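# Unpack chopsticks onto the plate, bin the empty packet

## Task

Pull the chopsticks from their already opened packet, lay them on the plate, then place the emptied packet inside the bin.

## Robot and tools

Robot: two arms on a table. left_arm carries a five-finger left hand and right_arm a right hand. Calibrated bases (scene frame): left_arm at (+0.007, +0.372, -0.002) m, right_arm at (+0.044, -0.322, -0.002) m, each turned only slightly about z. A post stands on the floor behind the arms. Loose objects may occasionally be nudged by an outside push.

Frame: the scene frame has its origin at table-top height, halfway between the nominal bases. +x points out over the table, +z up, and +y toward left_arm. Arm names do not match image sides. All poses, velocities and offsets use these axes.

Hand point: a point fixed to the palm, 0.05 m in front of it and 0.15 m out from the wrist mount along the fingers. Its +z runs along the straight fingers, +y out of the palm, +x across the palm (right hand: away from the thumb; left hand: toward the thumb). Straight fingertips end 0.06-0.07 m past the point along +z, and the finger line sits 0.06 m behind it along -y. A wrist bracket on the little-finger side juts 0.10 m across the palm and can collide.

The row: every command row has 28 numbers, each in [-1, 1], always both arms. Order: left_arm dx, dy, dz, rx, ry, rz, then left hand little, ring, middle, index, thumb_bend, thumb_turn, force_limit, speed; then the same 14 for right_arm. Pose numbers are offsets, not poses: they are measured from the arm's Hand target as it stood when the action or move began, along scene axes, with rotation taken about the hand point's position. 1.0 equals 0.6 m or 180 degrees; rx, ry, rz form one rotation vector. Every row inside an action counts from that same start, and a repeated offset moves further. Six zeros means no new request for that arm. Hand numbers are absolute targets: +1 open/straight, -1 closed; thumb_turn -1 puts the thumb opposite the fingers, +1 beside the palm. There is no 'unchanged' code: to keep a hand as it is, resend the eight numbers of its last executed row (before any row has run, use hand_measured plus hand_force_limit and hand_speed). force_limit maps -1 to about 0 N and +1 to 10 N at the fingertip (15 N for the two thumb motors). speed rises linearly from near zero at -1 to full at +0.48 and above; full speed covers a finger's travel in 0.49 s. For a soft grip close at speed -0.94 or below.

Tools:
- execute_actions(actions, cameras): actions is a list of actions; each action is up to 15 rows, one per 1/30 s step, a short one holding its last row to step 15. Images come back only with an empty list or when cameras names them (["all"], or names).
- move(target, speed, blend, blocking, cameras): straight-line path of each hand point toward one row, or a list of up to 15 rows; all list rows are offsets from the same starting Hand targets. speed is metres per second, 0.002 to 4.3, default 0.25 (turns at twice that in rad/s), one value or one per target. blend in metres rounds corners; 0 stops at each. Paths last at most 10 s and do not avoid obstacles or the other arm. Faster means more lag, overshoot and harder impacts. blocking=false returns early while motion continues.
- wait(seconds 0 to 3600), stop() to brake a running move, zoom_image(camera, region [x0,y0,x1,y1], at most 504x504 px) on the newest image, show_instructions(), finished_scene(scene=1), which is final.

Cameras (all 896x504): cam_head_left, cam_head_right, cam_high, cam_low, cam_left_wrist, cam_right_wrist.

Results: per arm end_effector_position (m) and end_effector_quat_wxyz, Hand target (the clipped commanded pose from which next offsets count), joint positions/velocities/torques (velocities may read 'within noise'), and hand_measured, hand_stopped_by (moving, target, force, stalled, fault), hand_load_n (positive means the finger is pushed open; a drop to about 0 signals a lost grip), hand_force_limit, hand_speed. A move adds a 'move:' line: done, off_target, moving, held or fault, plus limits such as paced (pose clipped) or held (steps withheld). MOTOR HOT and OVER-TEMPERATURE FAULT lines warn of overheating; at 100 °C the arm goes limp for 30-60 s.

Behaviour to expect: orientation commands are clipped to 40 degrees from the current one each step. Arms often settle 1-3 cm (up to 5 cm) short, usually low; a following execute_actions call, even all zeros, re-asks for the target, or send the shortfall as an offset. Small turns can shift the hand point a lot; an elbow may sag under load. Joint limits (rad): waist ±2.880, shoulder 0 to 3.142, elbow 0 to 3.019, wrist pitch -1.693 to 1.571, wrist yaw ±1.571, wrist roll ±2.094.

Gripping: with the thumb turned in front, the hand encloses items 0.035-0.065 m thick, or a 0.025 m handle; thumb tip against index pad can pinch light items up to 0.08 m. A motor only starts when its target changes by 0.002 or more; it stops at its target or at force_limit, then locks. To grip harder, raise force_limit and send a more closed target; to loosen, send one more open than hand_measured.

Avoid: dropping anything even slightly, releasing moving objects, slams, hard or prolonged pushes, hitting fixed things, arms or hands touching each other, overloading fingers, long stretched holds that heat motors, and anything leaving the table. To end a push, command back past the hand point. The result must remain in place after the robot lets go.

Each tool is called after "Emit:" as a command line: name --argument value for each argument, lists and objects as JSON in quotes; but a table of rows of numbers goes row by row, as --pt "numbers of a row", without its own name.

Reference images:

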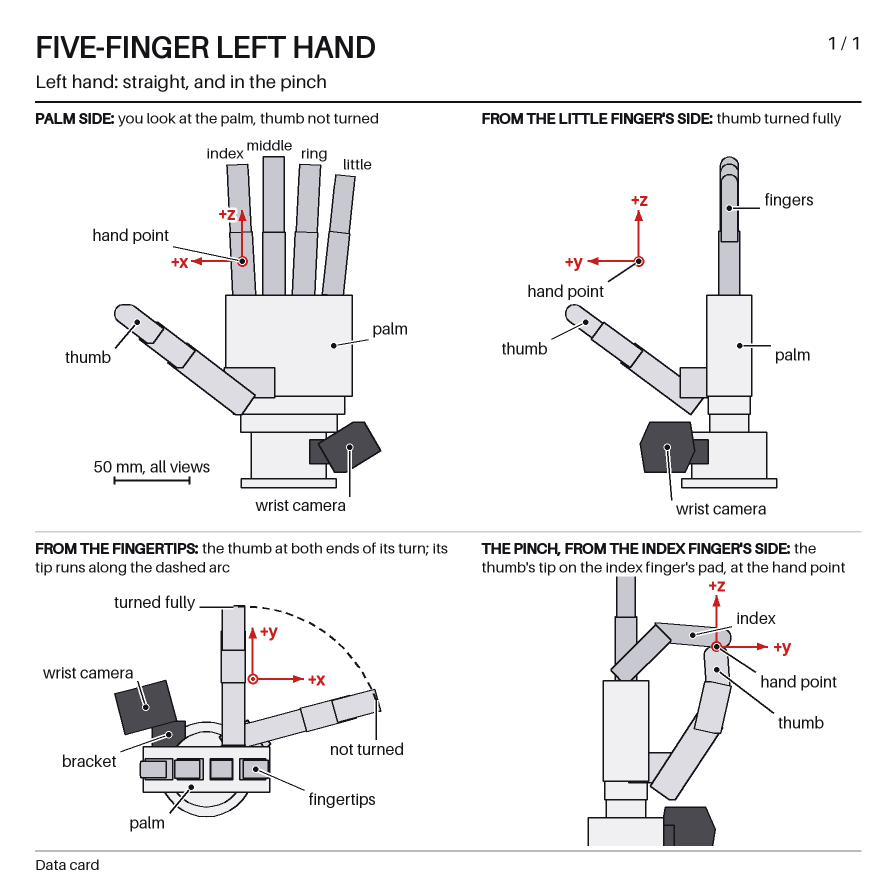

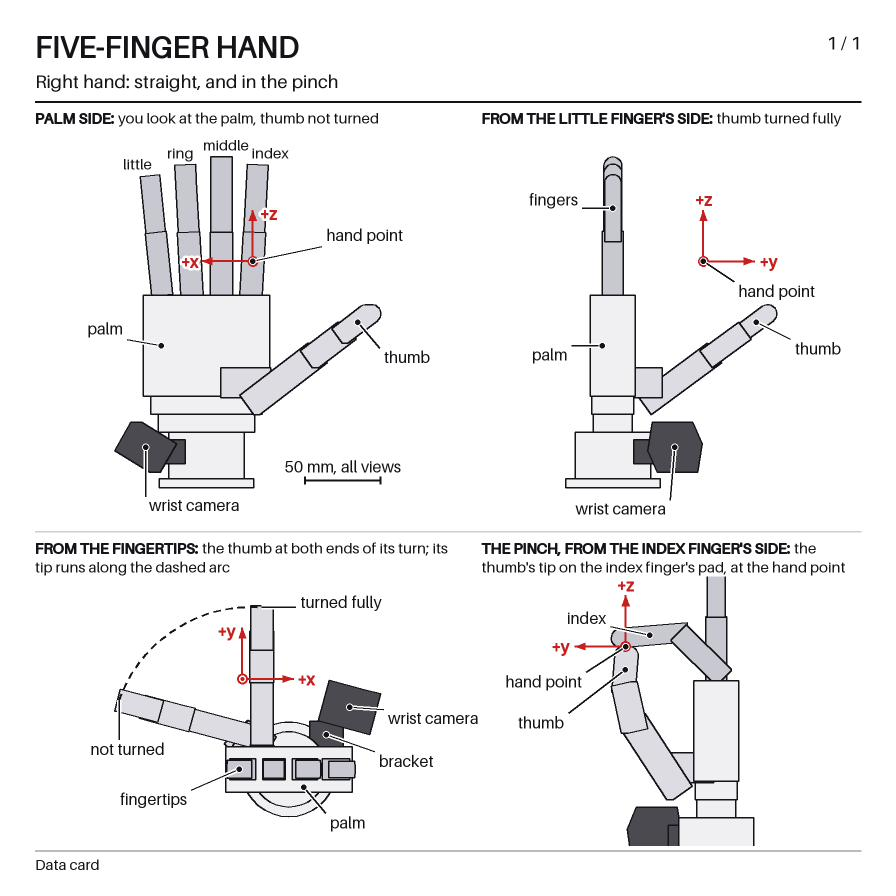

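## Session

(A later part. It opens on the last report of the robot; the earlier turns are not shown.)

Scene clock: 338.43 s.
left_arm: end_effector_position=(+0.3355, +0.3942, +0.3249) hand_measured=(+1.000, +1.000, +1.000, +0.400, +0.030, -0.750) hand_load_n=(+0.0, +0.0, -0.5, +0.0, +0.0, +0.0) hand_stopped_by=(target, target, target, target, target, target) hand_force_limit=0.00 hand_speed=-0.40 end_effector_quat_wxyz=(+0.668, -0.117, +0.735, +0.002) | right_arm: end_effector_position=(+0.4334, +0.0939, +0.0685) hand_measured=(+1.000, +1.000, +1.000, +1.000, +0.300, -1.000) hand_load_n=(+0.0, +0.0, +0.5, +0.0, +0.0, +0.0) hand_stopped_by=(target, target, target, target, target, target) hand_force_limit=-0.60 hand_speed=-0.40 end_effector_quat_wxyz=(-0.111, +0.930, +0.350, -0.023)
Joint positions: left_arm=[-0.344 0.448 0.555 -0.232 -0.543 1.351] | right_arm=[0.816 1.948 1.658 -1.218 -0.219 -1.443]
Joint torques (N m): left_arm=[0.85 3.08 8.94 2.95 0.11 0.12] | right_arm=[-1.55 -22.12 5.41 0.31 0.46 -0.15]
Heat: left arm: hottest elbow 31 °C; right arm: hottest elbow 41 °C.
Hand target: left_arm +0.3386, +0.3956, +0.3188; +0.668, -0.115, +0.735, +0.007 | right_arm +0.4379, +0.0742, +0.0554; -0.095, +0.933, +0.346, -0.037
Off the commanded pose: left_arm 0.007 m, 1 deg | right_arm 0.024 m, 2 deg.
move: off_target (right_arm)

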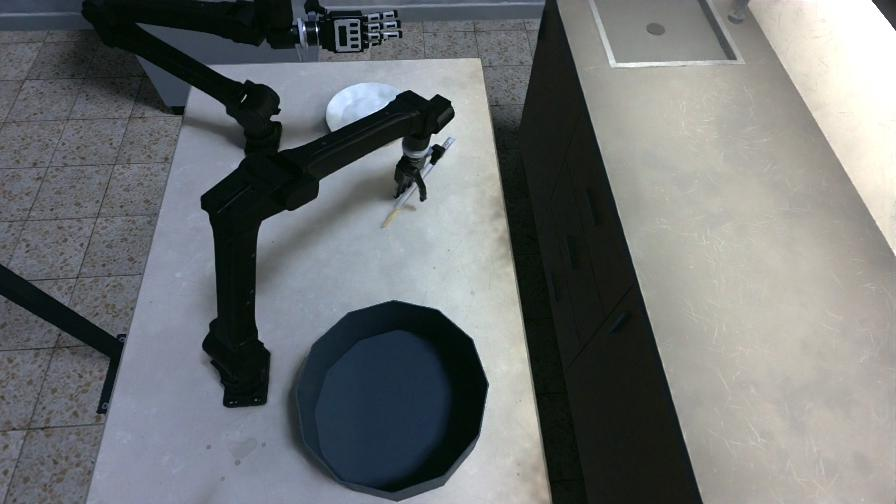

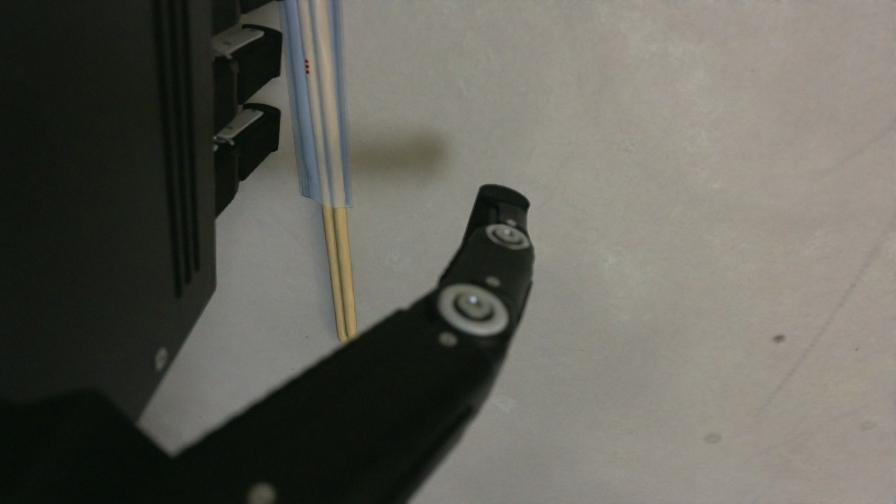

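Emit:
move --pt "0 0 0 0 0 0 1 1 1 0.4 0.03 -0.75 0.0 -0.4 0 0 0.15 0 0 0 1 1 1 1 0.3 -1 -0.6 -0.4" --pt "0 0 0 0 0 0 1 1 1 0.4 0.03 -0.75 0.0 -0.4 -0.1 -0.33 0.3 0 0 0 1 1 1 1 0.3 -1 -0.6 -0.4" --speed '[0.12, 0.25]' --blend '[0.03, 0]' --cameras '["cam_high","cam_right_wrist"]'

Emit:
zoom_image --camera "cam_high" --region '[320, 110, 490, 280]'

Scene clock: 342.30 s.
left_arm: end_effector_position=(+0.3355, +0.3942, +0.3249) hand_measured=(+1.000, +1.000, +1.000, +0.400, +0.030, -0.750) hand_load_n=(+0.0, +0.0, +0.0, +0.0, +0.0, +0.5) hand_stopped_by=(target, target, target, target, target, target) hand_force_limit=0.00 hand_speed=-0.40 end_effector_quat_wxyz=(+0.668, -0.117, +0.735, +0.002) | right_arm: end_effector_position=(+0.3810, -0.1174, +0.2419) hand_measured=(+1.000, +1.000, +1.000, +1.000, +0.300, -1.000) hand_load_n=(+0.0, +0.0, +0.0, +0.0, +0.0, +0.0) hand_stopped_by=(target, target, target, target, target, target) hand_force_limit=-0.60 hand_speed=-0.40 end_effector_quat_wxyz=(-0.099, +0.933, +0.344, -0.024)
Joint positions: left_arm=[-0.344 0.448 0.555 -0.232 -0.543 1.351] | right_arm=[0.579 1.428 1.444 -1.583 -0.204 -1.673]
Joint torques (N m): left_arm=[0.85 3.08 8.95 2.95 0.11 0.12] | right_arm=[0.15 -14.8 6.16 0.31 -0.15 -0.17]
Heat: left arm: hottest elbow 31 °C; right arm: hottest elbow 41 °C.
Hand target: left_arm +0.3386, +0.3956, +0.3188; +0.668, -0.115, +0.735, +0.007 | right_arm +0.3779, -0.1238, +0.2354; -0.095, +0.933, +0.346, -0.037
Off the commanded pose: left_arm 0.007 m, 1 deg | right_arm 0.010 m, 2 deg.
move: done

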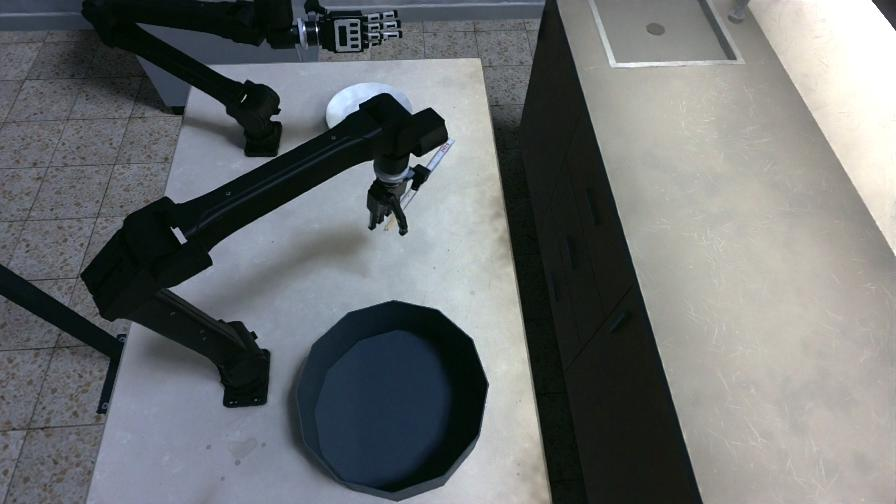

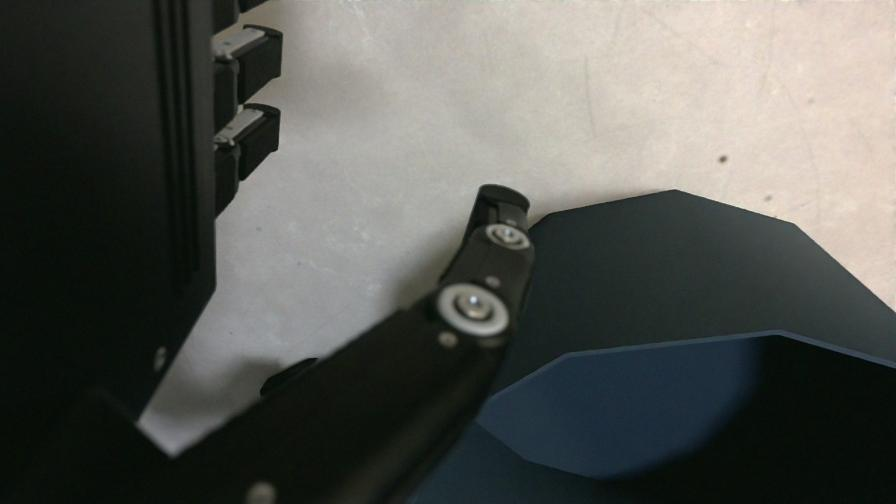

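Scaled by 2.965 from the camera's image (finer frame: 1280x720).

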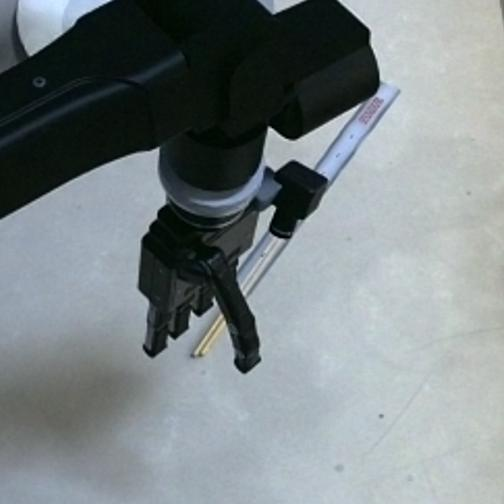

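Emit:
move --target '[0, 0, 0, 0, 0, 0, 1, 1, 1, 0.5, 0.03, -0.75, 0.0, -0.4, -0.12, -0.2, 0.02, 0, 0, 0, 1, 1, 1, 1, 0.3, -1, -0.6, -0.4]' --speed 0.25 --cameras '["cam_high","cam_head_left"]'

Emit:
zoom_image --camera "cam_high" --region '[320, 110, 490, 280]'

Scene clock: 344.77 s.
left_arm: end_effector_position=(+0.3356, +0.3942, +0.3249) hand_measured=(+1.000, +1.000, +1.000, +0.500, +0.030, -0.750) hand_load_n=(+0.0, +0.0, +0.0, +0.0, +0.0, +0.0) hand_stopped_by=(target, target, target, target, target, target) hand_force_limit=0.00 hand_speed=-0.40 end_effector_quat_wxyz=(+0.668, -0.117, +0.735, +0.002) | right_arm: end_effector_position=(+0.3106, -0.2377, +0.2515) hand_measured=(+1.000, +1.000, +1.000, +1.000, +0.300, -1.000) hand_load_n=(+0.0, +0.0, +0.0, +0.0, +0.0, +0.0) hand_stopped_by=(target, target, target, target, target, target) hand_force_limit=-0.60 hand_speed=-0.40 end_effector_quat_wxyz=(-0.095, +0.934, +0.344, -0.018)
Joint positions: left_arm=[-0.344 0.448 0.555 -0.232 -0.543 1.351] | right_arm=[0.385 1.115 1.193 -1.675 -0.192 -1.869]
Joint torques (N m): left_arm=[0.91 3.08 8.95 2.95 0.11 0.12] | right_arm=[-0.38 -9.05 6.05 0.09 -0.03 -0.12]
Heat: left arm: hottest elbow 31 °C; right arm: hottest elbow 40 °C.
Hand target: left_arm +0.3386, +0.3955, +0.3188; +0.668, -0.115, +0.735, +0.007 | right_arm +0.3060, -0.2438, +0.2474; -0.095, +0.933, +0.346, -0.037
Off the commanded pose: left_arm 0.007 m, 1 deg | right_arm 0.009 m, 2 deg.
joint sent to its limit (right arm) — joint 4 (wrist pitch), lower limit. The joint targets still meet the commanded pose.
move: done
Images, in order (width x height): cam_head_left 896x504, cam_high 896x504.

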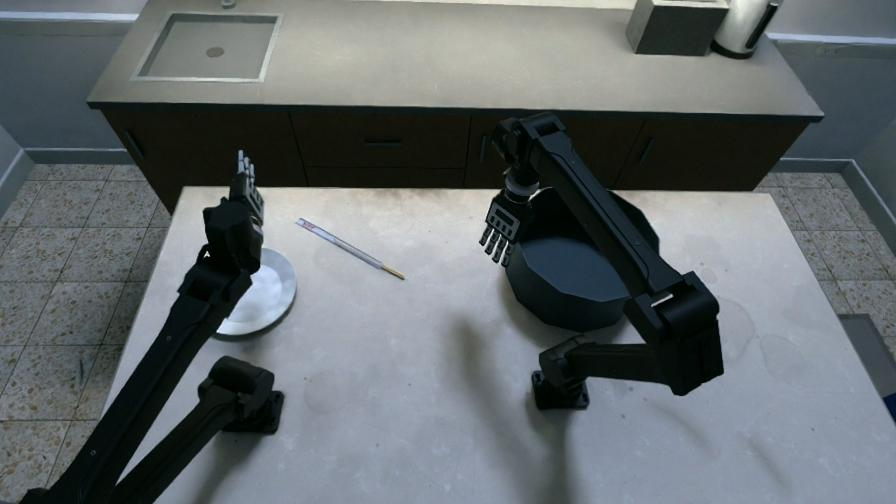

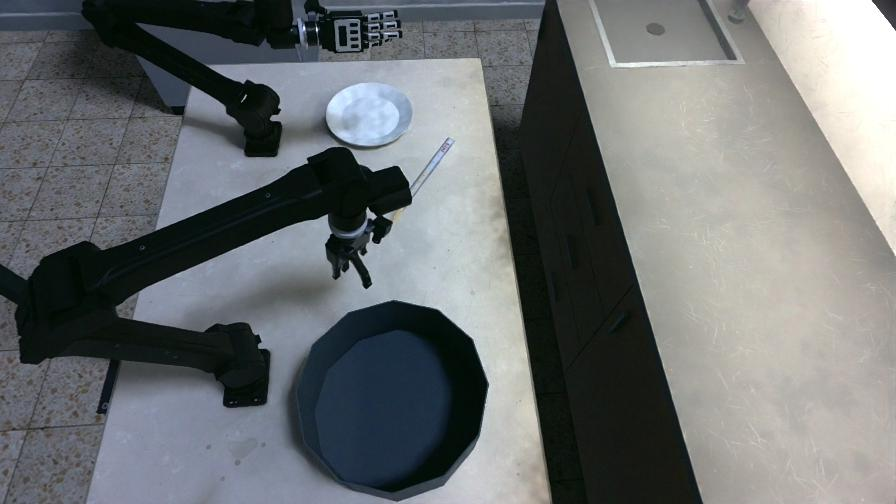

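Scaled by 2.965 from the camera's image (finer frame: 1280x720).

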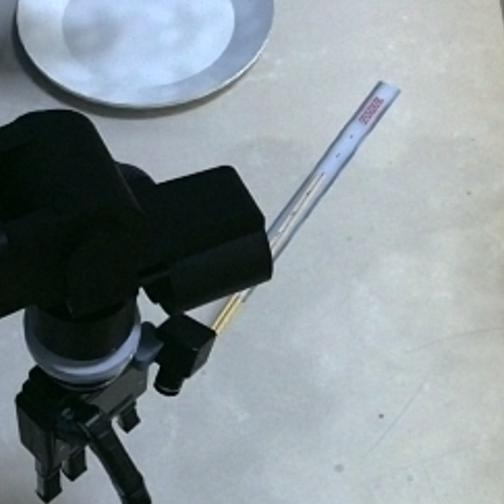

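Emit:
zoom_image --camera "cam_head_left" --region '[280, 200, 440, 300]'

Scaled by 3.150 from the camera's image (finer frame: 1280x720).

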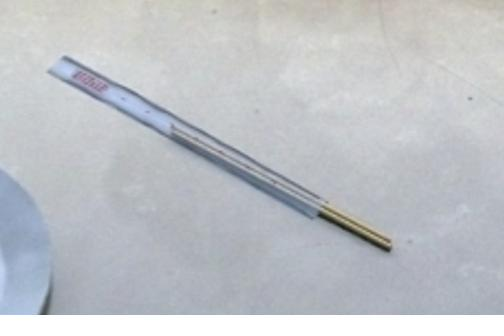

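Emit:
move --target '[0.004, -0.54, -0.331, 0, 0, -0.2417, 1, 1, 1, 0.5, 0.03, -0.75, 0.0, -0.4, 0, 0, 0, 0, 0, 0, 1, 1, 1, 1, 0.3, -1, -0.6, -0.4]' --speed 0.2 --cameras '["cam_high","cam_head_left","cam_left_wrist"]'

Scene clock: 348.13 s.
left_arm: end_effector_position=(+0.3361, +0.0836, +0.1115) hand_measured=(+1.000, +1.000, +1.000, +0.500, +0.030, -0.750) hand_load_n=(+0.0, +0.0, +0.0, +0.0, +0.0, +0.5) hand_stopped_by=(target, target, target, target, target, target) hand_force_limit=0.00 hand_speed=-0.40 end_effector_quat_wxyz=(+0.615, +0.165, +0.735, -0.234) | right_arm: end_effector_position=(+0.3106, -0.2377, +0.2515) hand_measured=(+1.000, +1.000, +1.000, +1.000, +0.300, -1.000) hand_load_n=(+0.0, +0.0, +0.0, +0.0, +0.0, +0.0) hand_stopped_by=(target, target, target, target, target, target) hand_force_limit=-0.60 hand_speed=-0.40 end_effector_quat_wxyz=(-0.095, +0.934, +0.344, -0.018)
Joint positions: left_arm=[-0.974 1.33 0.313 0.868 -0.428 1.367] | right_arm=[0.385 1.115 1.193 -1.675 -0.192 -1.869]
Joint torques (N m): left_arm=[-0.03 -4.19 8.06 2.97 0.12 0.12] | right_arm=[-0.21 -9.35 6.02 0.02 -0.1 -0.13]
Heat: left arm: hottest elbow 31 °C; right arm: hottest elbow 40 °C.
Hand target: left_arm +0.3410, +0.0715, +0.1201; +0.623, +0.166, +0.726, -0.241 | right_arm +0.3060, -0.2438, +0.2474; -0.095, +0.933, +0.346, -0.037
Off the commanded pose: left_arm 0.016 m, 2 deg | right_arm 0.009 m, 2 deg.
joint sent to its limit (right arm) — joint 4 (wrist pitch), lower limit. The joint targets still meet the commanded pose.
move: off_target (left_arm)
Images, in order (width x height): cam_head_left 896x504, cam_high 896x504, cam_left_wrist 896x504.

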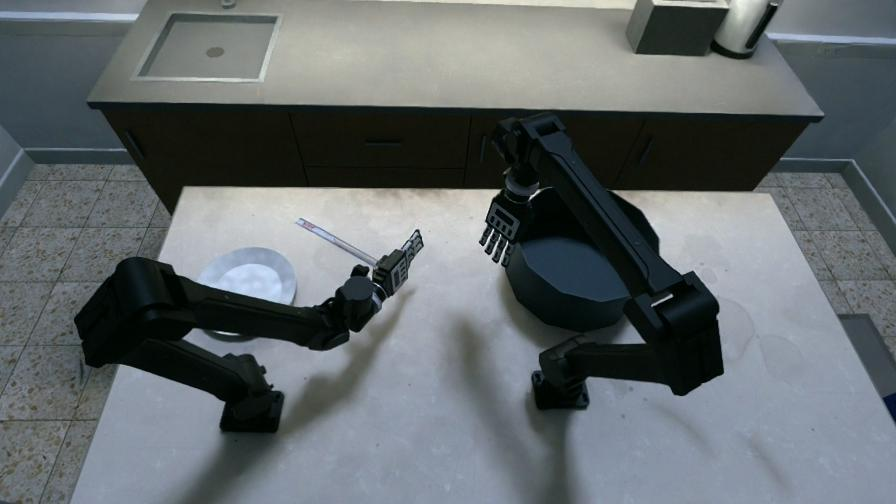

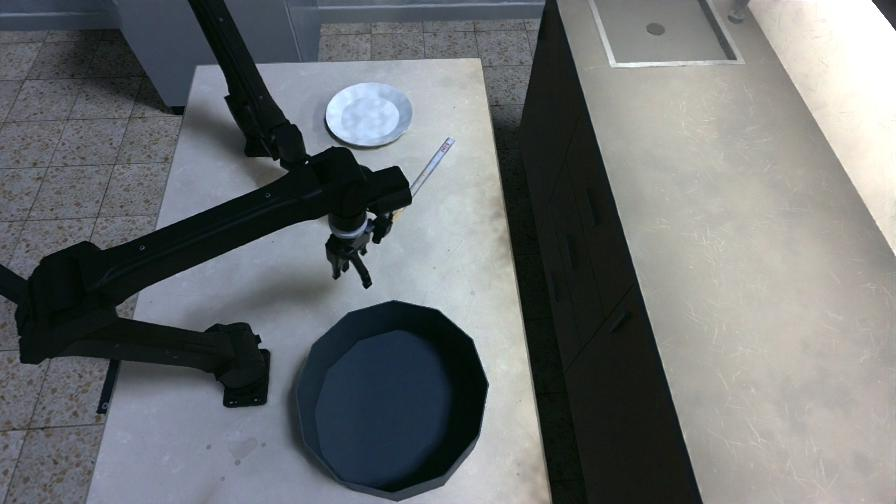

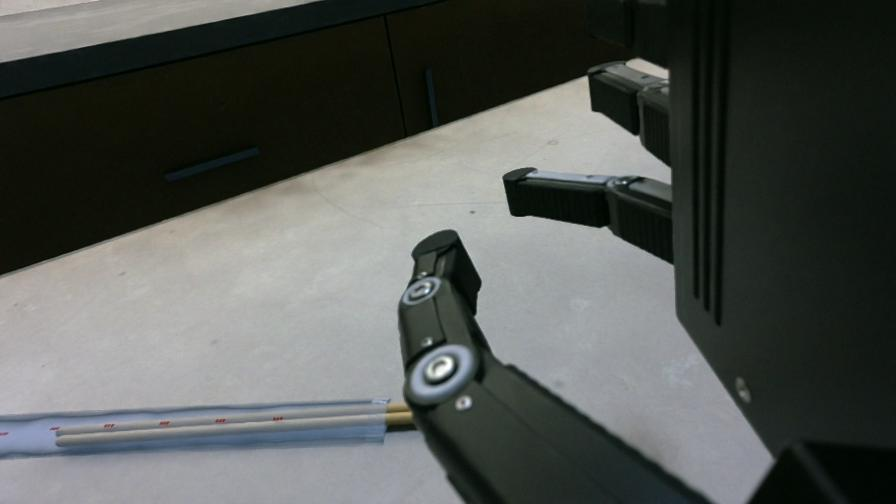

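Emit:
execute_actions --actions '[]' --cameras '["cam_left_wrist","cam_high"]'

Scene clock: 349.03 s.
left_arm: end_effector_position=(+0.3361, +0.0835, +0.1114) hand_measured=(+1.000, +1.000, +1.000, +0.500, +0.030, -0.750) hand_load_n=(+0.0, +0.0, +0.0, +0.0, +0.0, +0.0) hand_stopped_by=(target, target, target, target, target, target) hand_force_limit=0.00 hand_speed=-0.40 end_effector_quat_wxyz=(+0.615, +0.165, +0.735, -0.234) | right_arm: end_effector_position=(+0.3106, -0.2377, +0.2515) hand_measured=(+1.000, +1.000, +1.000, +1.000, +0.300, -1.000) hand_load_n=(+0.0, +0.0, +0.5, +0.0, +0.0, +0.0) hand_stopped_by=(target, target, target, target, target, target) hand_force_limit=-0.60 hand_speed=-0.40 end_effector_quat_wxyz=(-0.095, +0.934, +0.344, -0.018)
Joint positions: left_arm=[-0.974 1.331 0.313 0.869 -0.428 1.367] | right_arm=[0.385 1.115 1.193 -1.675 -0.192 -1.869]
Joint velocities: within noise
Joint torques (N m): left_arm=[-0.09 -4.31 8.06 3 0.11 0.12] | right_arm=[-0.79 -9.23 6.27 0.08 -0.07 -0.14]
Heat: left arm: hottest elbow 31 °C; right arm: hottest elbow 40 °C.
Hand target: left_arm +0.3410, +0.0714, +0.1202; +0.623, +0.166, +0.725, -0.241 | right_arm +0.3060, -0.2438, +0.2474; -0.095, +0.933, +0.346, -0.037
Off the commanded pose: left_arm 0.016 m, 2 deg | right_arm 0.009 m, 2 deg.
Images, in order (width x height): cam_high 896x504, cam_left_wrist 896x504.

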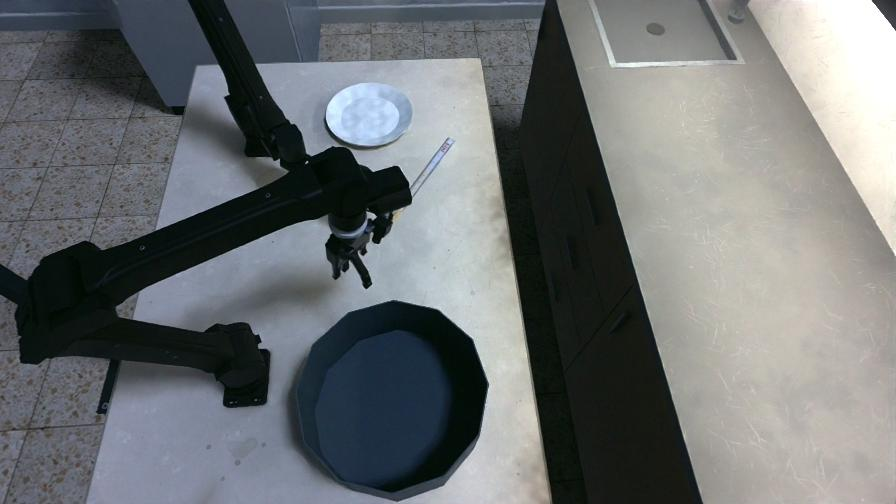

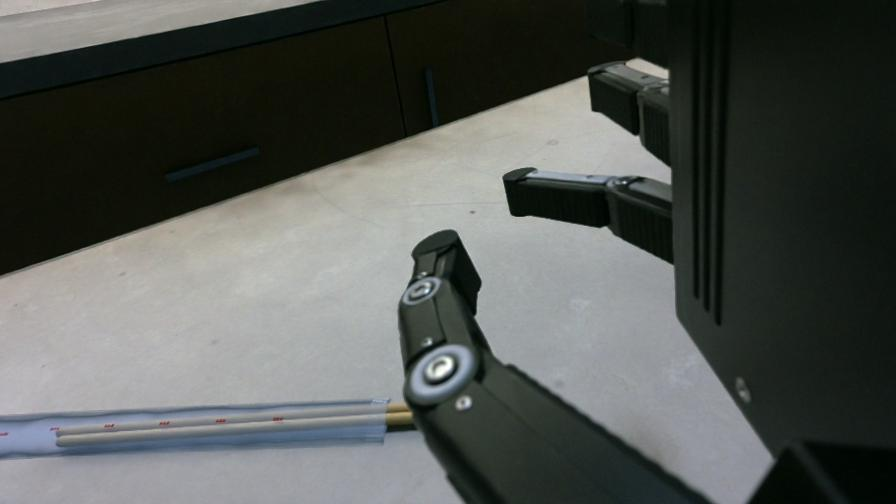

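Emit:
move --target '[0,0,-0.1,0,0,0,1,1,1,0.5,0.03,-0.75,0,-0.4, 0,0,0,0,0,0,1,1,1,1,0.3,-1,-0.6,-0.4]' --speed 0.1 --cameras '["cam_left_wrist"]'

Scene clock: 350.83 s.
left_arm: end_effector_position=(+0.3420, +0.0733, +0.0631) hand_measured=(+1.000, +1.000, +1.000, +0.500, +0.030, -0.750) hand_load_n=(+0.0, +0.0, +0.0, +0.0, +0.0, +0.0) hand_stopped_by=(target, target, target, target, target, target) hand_force_limit=0.00 hand_speed=-0.40 end_effector_quat_wxyz=(+0.622, +0.161, +0.728, -0.242) | right_arm: end_effector_position=(+0.3106, -0.2377, +0.2515) hand_measured=(+1.000, +1.000, +1.000, +1.000, +0.300, -1.000) hand_load_n=(+0.0, +0.0, +0.0, +0.0, +0.0, +0.0) hand_stopped_by=(target, target, target, target, target, target) hand_force_limit=-0.60 hand_speed=-0.40 end_effector_quat_wxyz=(-0.095, +0.934, +0.344, -0.018)
Joint positions: left_arm=[-0.974 1.628 0.313 1.194 -0.426 1.367] | right_arm=[0.385 1.115 1.193 -1.675 -0.192 -1.869]
Joint torques (N m): left_arm=[0.03 -6.3 4.19 3.02 0.07 0.12] | right_arm=[-0.38 -9.41 6.12 0.21 -0.1 -0.12]
Heat: left arm: hottest elbow 31 °C; right arm: hottest elbow 40 °C.
Hand target: left_arm +0.3410, +0.0714, +0.0602; +0.623, +0.166, +0.725, -0.241 | right_arm +0.3060, -0.2438, +0.2474; -0.095, +0.933, +0.346, -0.037
Off the commanded pose: left_arm 0.004 m, 1 deg | right_arm 0.009 m, 2 deg.
joint sent to its limit (right arm) — joint 4 (wrist pitch), lower limit. The joint targets still meet the commanded pose.
move: done

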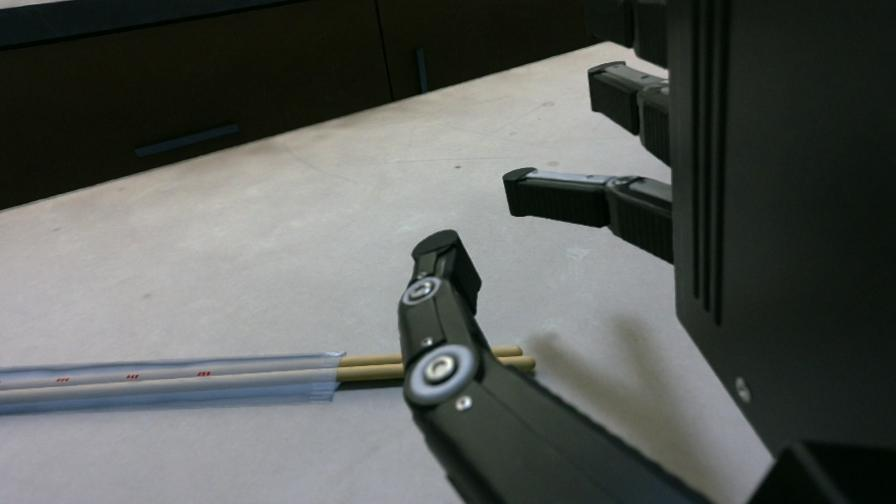

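Emit:
move --target '[0,0,-0.045,0,0,0,1,1,1,0.5,0.03,-0.75,0,-0.4, 0,0,0,0,0,0,1,1,1,1,0.3,-1,-0.6,-0.4]' --speed 0.08 --cameras '["cam_left_wrist"]'

Emit:
zoom_image --camera "cam_left_wrist" --region '[300, 140, 660, 420]'

Scene clock: 352.50 s.
left_arm: end_effector_position=(+0.3411, +0.0747, +0.0348) hand_measured=(+1.000, +1.000, +1.000, +0.500, +0.030, -0.750) hand_load_n=(+0.0, +0.0, +0.0, +0.0, +0.0, +0.5) hand_stopped_by=(target, target, target, target, target, target) hand_force_limit=0.00 hand_speed=-0.40 end_effector_quat_wxyz=(+0.620, +0.162, +0.729, -0.240) | right_arm: end_effector_position=(+0.3106, -0.2377, +0.2515) hand_measured=(+1.000, +1.000, +1.000, +1.000, +0.300, -1.000) hand_load_n=(+0.0, +0.0, +0.0, +0.0, +0.0, +0.0) hand_stopped_by=(target, target, target, target, target, target) hand_force_limit=-0.60 hand_speed=-0.40 end_effector_quat_wxyz=(-0.095, +0.934, +0.344, -0.018)
Joint positions: left_arm=[-0.974 1.775 0.313 1.335 -0.426 1.367] | right_arm=[0.385 1.115 1.193 -1.675 -0.192 -1.869]
Joint torques (N m): left_arm=[-0.09 -7.12 3.38 3.07 0.07 0.12] | right_arm=[-0.44 -8.88 6.17 0.21 -0.05 -0.09]
Heat: left arm: hottest elbow 31 °C; right arm: hottest elbow 40 °C.
Hand target: left_arm +0.3410, +0.0715, +0.0332; +0.623, +0.166, +0.725, -0.241 | right_arm +0.3060, -0.2438, +0.2474; -0.095, +0.933, +0.346, -0.037
Off the commanded pose: left_arm 0.004 m, 1 deg | right_arm 0.009 m, 2 deg.
joint sent to its limit (right arm) — joint 4 (wrist pitch), lower limit. The joint targets still meet the commanded pose.
move: done

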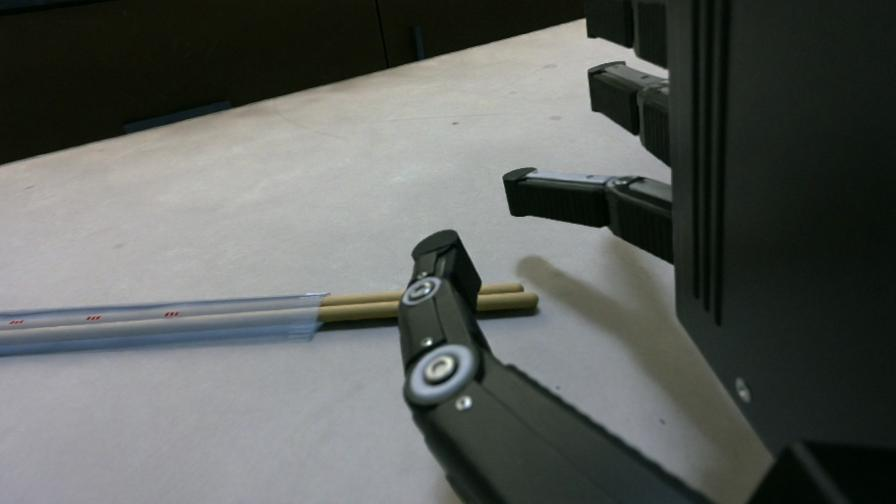

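Scaled by 1.400 from the camera's image (finer frame: 1280x720).

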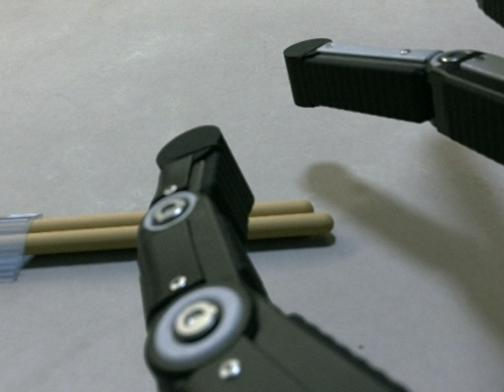

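Emit:
move --pt "-0.0153 0.01 0 0 0 0 1 1 1 0.5 0.03 -0.75 0 -0.4 0 0 0 0 0 0 1 1 1 1 0.3 -1 -0.6 -0.4" --pt "-0.0153 0.01 -0.025 0 0 0 1 1 1 0.5 0.03 -0.75 0 -0.4 0 0 0 0 0 0 1 1 1 1 0.3 -1 -0.6 -0.4" --speed 0.06 --cameras '["cam_left_wrist"]'

Emit:
zoom_image --camera "cam_left_wrist" --region '[300, 140, 660, 420]'

Scene clock: 354.73 s.
left_arm: end_effector_position=(+0.3342, +0.0783, +0.0211) hand_measured=(+1.000, +1.000, +1.000, +0.500, +0.030, -0.750) hand_load_n=(+0.0, +0.0, +0.0, +0.0, +0.0, +0.0) hand_stopped_by=(target, target, target, target, target, target) hand_force_limit=0.00 hand_speed=-0.40 end_effector_quat_wxyz=(+0.622, +0.161, +0.727, -0.241) | right_arm: end_effector_position=(+0.3106, -0.2377, +0.2515) hand_measured=(+1.000, +1.000, +1.000, +1.000, +0.300, -1.000) hand_load_n=(+0.0, +0.0, +0.0, +0.0, +0.0, +0.0) hand_stopped_by=(target, target, target, target, target, target) hand_force_limit=-0.60 hand_speed=-0.40 end_effector_quat_wxyz=(-0.095, +0.934, +0.344, -0.018)
Joint positions: left_arm=[-0.989 1.856 0.301 1.433 -0.439 1.367] | right_arm=[0.385 1.115 1.193 -1.675 -0.192 -1.869]
Joint torques (N m): left_arm=[-0.21 -7.53 2.22 3.02 -0.08 0.11] | right_arm=[-0.67 -8.53 6.3 0.2 -0.03 -0.14]
Heat: left arm: hottest elbow 31 °C; right arm: hottest elbow 40 °C.
Hand target: left_arm +0.3318, +0.0776, +0.0181; +0.623, +0.166, +0.726, -0.241 | right_arm +0.3060, -0.2438, +0.2474; -0.095, +0.933, +0.346, -0.037
Off the commanded pose: left_arm 0.004 m, 1 deg | right_arm 0.009 m, 2 deg.
joint sent to its limit (right arm) — joint 4 (wrist pitch), lower limit. The joint targets still meet the commanded pose.
move: done

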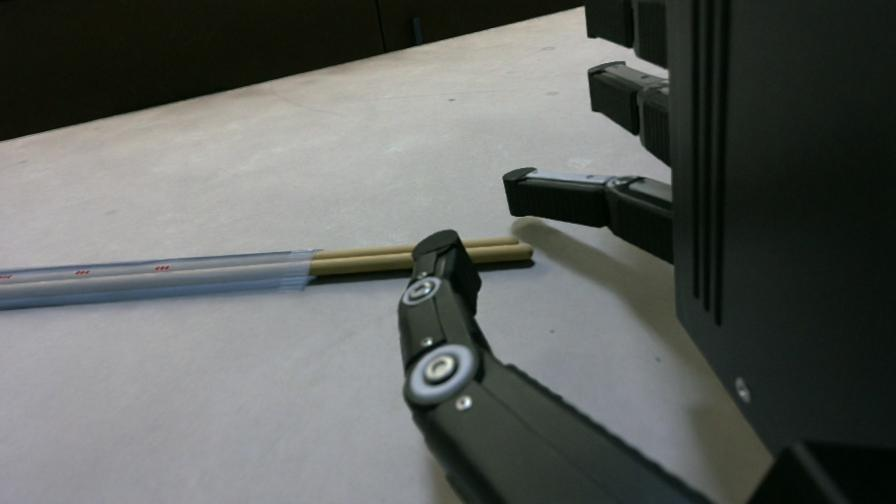

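Scaled by 1.400 from the camera's image (finer frame: 1280x720).

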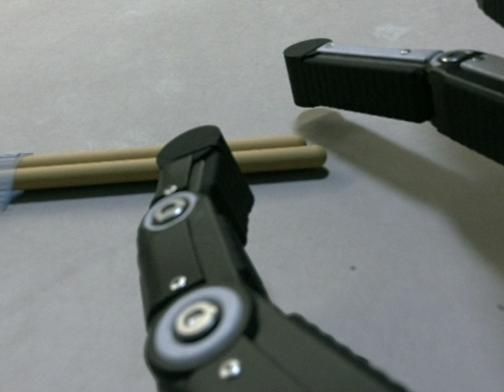

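Emit:
move --pt "0.01 -0.0065 0 0 0 0 1 1 1 0.5 0.03 -0.75 0 -0.4 0 0 0 0 0 0 1 1 1 1 0.3 -1 -0.6 -0.4" --pt "0.01 -0.0065 -0.016 0 0 0 1 1 1 0.5 0.03 -0.75 0 -0.4 0 0 0 0 0 0 1 1 1 1 0.3 -1 -0.6 -0.4" --speed 0.05 --cameras '["cam_left_wrist"]'

Emit:
zoom_image --camera "cam_left_wrist" --region '[300, 140, 660, 420]'

Scene clock: 356.73 s.
left_arm: end_effector_position=(+0.3350, +0.0755, +0.0161) hand_measured=(+1.000, +1.000, +1.000, +0.500, +0.030, -0.750) hand_load_n=(+0.0, +0.0, +0.0, -1.0, +0.0, +0.5) hand_stopped_by=(target, target, target, target, target, target) hand_force_limit=0.00 hand_speed=-0.40 end_effector_quat_wxyz=(+0.624, +0.163, +0.724, -0.245) | right_arm: end_effector_position=(+0.3106, -0.2377, +0.2515) hand_measured=(+1.000, +1.000, +1.000, +1.000, +0.300, -1.000) hand_load_n=(+0.0, +0.0, +0.0, +0.0, +0.0, +0.0) hand_stopped_by=(target, target, target, target, target, target) hand_force_limit=-0.60 hand_speed=-0.40 end_effector_quat_wxyz=(-0.095, +0.934, +0.344, -0.018)
Joint positions: left_arm=[-0.989 1.898 0.309 1.478 -0.433 1.371] | right_arm=[0.385 1.115 1.193 -1.675 -0.192 -1.869]
Joint torques (N m): left_arm=[0.5 -6.95 3 2.52 0.12 0.07] | right_arm=[-0.67 -9.64 6.15 -0.08 -0.1 -0.09]
Heat: left arm: hottest elbow 31 °C; right arm: hottest elbow 40 °C.
Hand target: left_arm +0.3378, +0.0736, +0.0086; +0.623, +0.166, +0.725, -0.241 | right_arm +0.3060, -0.2438, +0.2474; -0.095, +0.933, +0.346, -0.037
Off the commanded pose: left_arm 0.008 m, 1 deg | right_arm 0.009 m, 2 deg.
joint sent to its limit (right arm) — joint 4 (wrist pitch), lower limit. The joint targets still meet the commanded pose.
move: done

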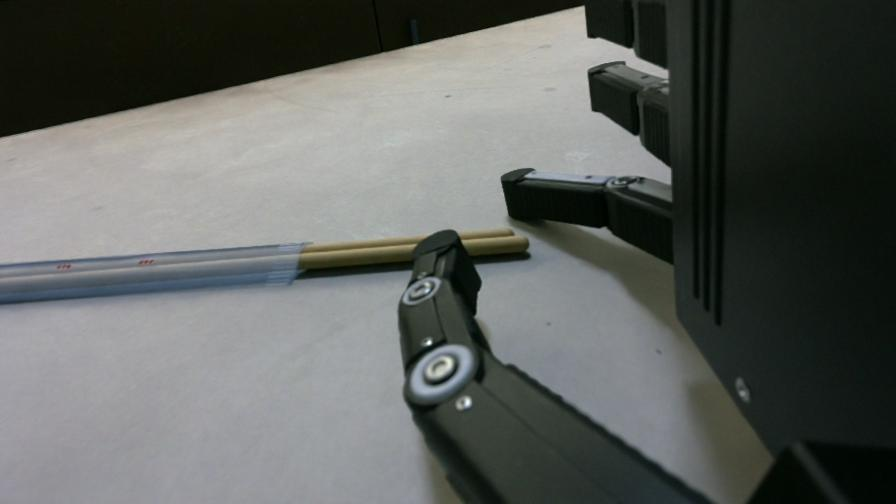

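Scaled by 1.400 from the camera's image (finer frame: 1280x720).

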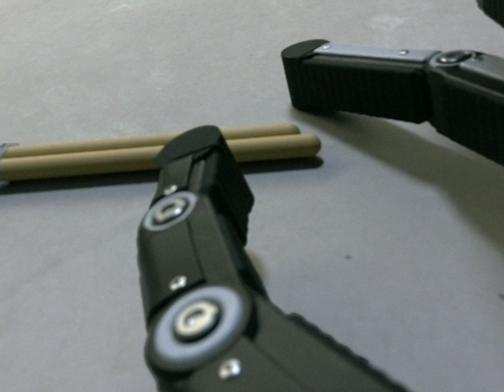

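Emit:
move --target '[0,0,0.003,0,0,0,1,1,1,0.2,0.03,-0.75,0,-0.7, 0,0,0,0,0,0,1,1,1,1,0.3,-1,-0.6,-0.4]' --speed 0.05 --cameras '["cam_left_wrist"]'

Emit:
zoom_image --camera "cam_left_wrist" --region '[300, 140, 660, 420]'

Scene clock: 357.77 s.
left_arm: end_effector_position=(+0.3355, +0.0740, +0.0166) hand_measured=(+1.000, +1.000, +1.000, +0.200, +0.030, -0.750) hand_load_n=(+0.0, +0.0, +0.0, +0.0, +0.0, +0.0) hand_stopped_by=(target, target, target, target, target, target) hand_force_limit=0.00 hand_speed=-0.70 end_effector_quat_wxyz=(+0.625, +0.163, +0.723, -0.246) | right_arm: end_effector_position=(+0.3106, -0.2377, +0.2515) hand_measured=(+1.000, +1.000, +1.000, +1.000, +0.300, -1.000) hand_load_n=(+0.0, +0.0, +0.0, +0.0, +0.0, +0.0) hand_stopped_by=(target, target, target, target, target, target) hand_force_limit=-0.60 hand_speed=-0.40 end_effector_quat_wxyz=(-0.095, +0.934, +0.344, -0.018)
Joint positions: left_arm=[-0.989 1.898 0.312 1.478 -0.431 1.372] | right_arm=[0.385 1.115 1.193 -1.675 -0.192 -1.869]
Joint torques (N m): left_arm=[0.67 -7.65 2.73 2.14 0.06 0.08] | right_arm=[-0.73 -8.88 6.34 0.06 -0.09 -0.09]
Heat: left arm: hottest elbow 30 °C; right arm: hottest elbow 40 °C.
Hand target: left_arm +0.3378, +0.0735, +0.0104; +0.623, +0.166, +0.725, -0.241 | right_arm +0.3060, -0.2438, +0.2474; -0.095, +0.933, +0.346, -0.037
Off the commanded pose: left_arm 0.007 m, 1 deg | right_arm 0.009 m, 2 deg.
joint sent to its limit (right arm) — joint 4 (wrist pitch), lower limit. The joint targets still meet the commanded pose.
move: done

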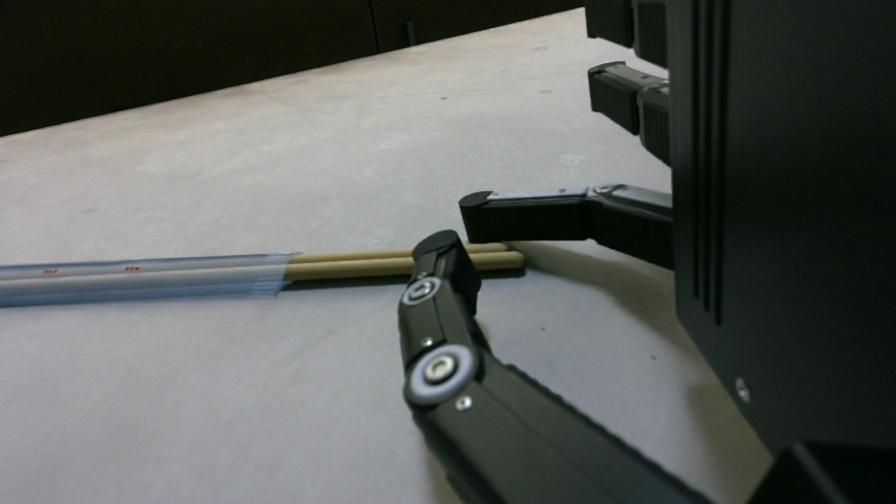

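Scaled by 1.400 from the camera's image (finer frame: 1280x720).

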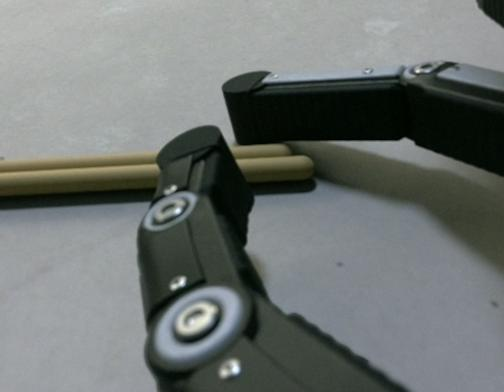

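Emit:
move --pt "0.0068 -0.0045 0 0 0 0 1 1 1 0.4 0.03 -0.65 0 -0.6 0 0 0 0 0 0 1 1 1 1 0.3 -1 -0.6 -0.4" --pt "0.0068 -0.0045 -0.008 0 0 0 1 1 1 0.4 0.03 -0.65 0 -0.6 0 0 0 0 0 0 1 1 1 1 0.3 -1 -0.6 -0.4" --speed 0.05 --cameras '["cam_left_wrist"]'

Emit:
zoom_image --camera "cam_left_wrist" --region '[300, 140, 660, 420]'

Scene clock: 359.67 s.
left_arm: end_effector_position=(+0.3384, +0.0707, +0.0159) hand_measured=(+1.000, +1.000, +1.000, +0.400, +0.030, -0.650) hand_load_n=(+0.0, +0.0, -0.5, -1.0, +0.0, +0.0) hand_stopped_by=(target, target, target, target, target, target) hand_force_limit=0.00 hand_speed=-0.60 end_effector_quat_wxyz=(+0.626, +0.163, +0.721, -0.248) | right_arm: end_effector_position=(+0.3106, -0.2377, +0.2515) hand_measured=(+1.000, +1.000, +1.000, +1.000, +0.300, -1.000) hand_load_n=(+0.0, +0.0, +0.0, +0.0, +0.0, +0.0) hand_stopped_by=(target, target, target, target, target, target) hand_force_limit=-0.60 hand_speed=-0.40 end_effector_quat_wxyz=(-0.095, +0.934, +0.344, -0.018)
Joint positions: left_arm=[-0.985 1.909 0.323 1.484 -0.426 1.375] | right_arm=[0.385 1.115 1.193 -1.675 -0.192 -1.869]
Joint torques (N m): left_arm=[0.91 -6.71 2.95 2.29 0.13 0.06] | right_arm=[-0.44 -8.64 6.17 0.05 -0.1 -0.1]
Heat: left arm: hottest elbow 30 °C; right arm: hottest elbow 40 °C.
Hand target: left_arm +0.3419, +0.0709, +0.0056; +0.623, +0.166, +0.725, -0.241 | right_arm +0.3060, -0.2438, +0.2474; -0.095, +0.933, +0.346, -0.037
Off the commanded pose: left_arm 0.011 m, 1 deg | right_arm 0.009 m, 2 deg.
joint sent to its limit (right arm) — joint 4 (wrist pitch), lower limit. The joint targets still meet the commanded pose.
move: off_target (left_arm)

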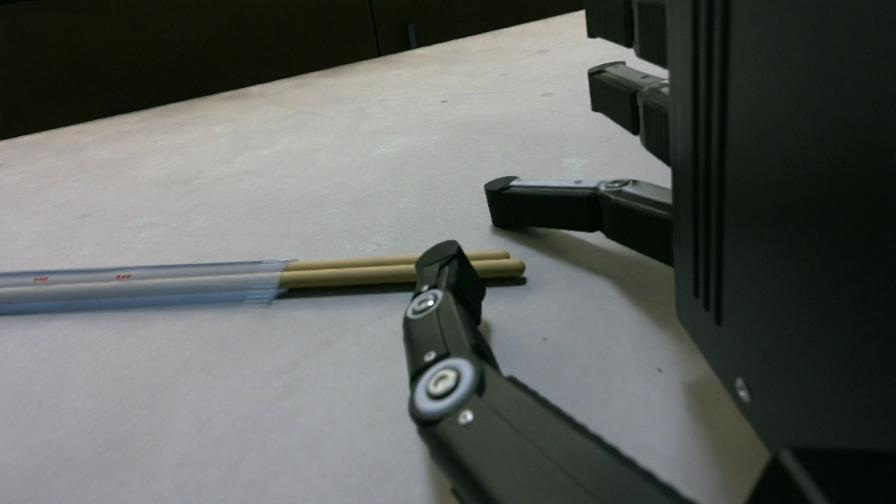

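Scaled by 1.400 from the camera's image (finer frame: 1280x720).

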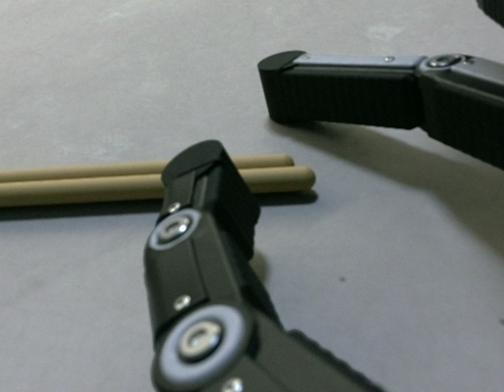

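Emit:
execute_actions --actions '[]' --cameras '["cam_low","cam_head_right"]'

Emit:
zoom_image --camera "cam_low" --region '[300, 180, 620, 400]'

Scene clock: 360.57 s.
left_arm: end_effector_position=(+0.3384, +0.0707, +0.0158) hand_measured=(+1.000, +1.000, +1.000, +0.400, +0.030, -0.650) hand_load_n=(+0.0, +0.0, +0.0, -1.0, +0.0, +0.0) hand_stopped_by=(target, target, target, target, target, target) hand_force_limit=0.00 hand_speed=-0.60 end_effector_quat_wxyz=(+0.626, +0.164, +0.721, -0.248) | right_arm: end_effector_position=(+0.3106, -0.2377, +0.2515) hand_measured=(+1.000, +1.000, +1.000, +1.000, +0.300, -1.000) hand_load_n=(+0.0, +0.0, +0.0, +0.0, +0.0, +0.0) hand_stopped_by=(target, target, target, target, target, target) hand_force_limit=-0.60 hand_speed=-0.40 end_effector_quat_wxyz=(-0.095, +0.934, +0.344, -0.018)
Joint positions: left_arm=[-0.985 1.91 0.323 1.485 -0.426 1.375] | right_arm=[0.385 1.115 1.193 -1.675 -0.192 -1.869]
Joint velocities: within noise
Joint torques (N m): left_arm=[0.79 -6.77 2.95 2.28 0.13 0.06] | right_arm=[0.21 -9.41 6.12 0.08 -0.01 -0.07]
Heat: left arm: hottest elbow 30 °C; right arm: hottest elbow 39 °C.
Hand target: left_arm +0.3419, +0.0709, +0.0055; +0.623, +0.166, +0.725, -0.241 | right_arm +0.3060, -0.2438, +0.2474; -0.095, +0.933, +0.346, -0.037
Off the commanded pose: left_arm 0.011 m, 1 deg | right_arm 0.009 m, 2 deg.
Images, in order (width x height): cam_head_right 896x504, cam_low 896x504.

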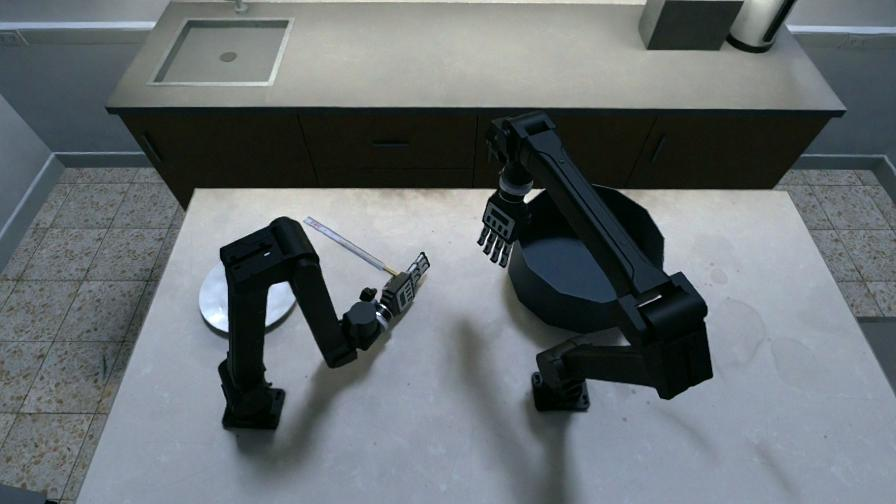

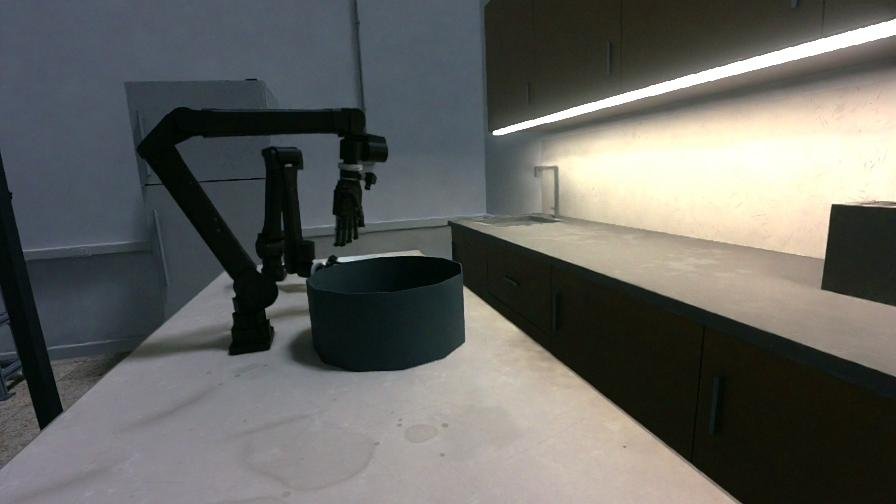

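Scaled by 1.575 from the camera's image (finer frame: 1280x720).

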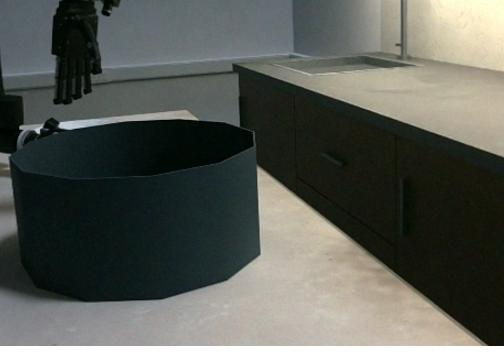

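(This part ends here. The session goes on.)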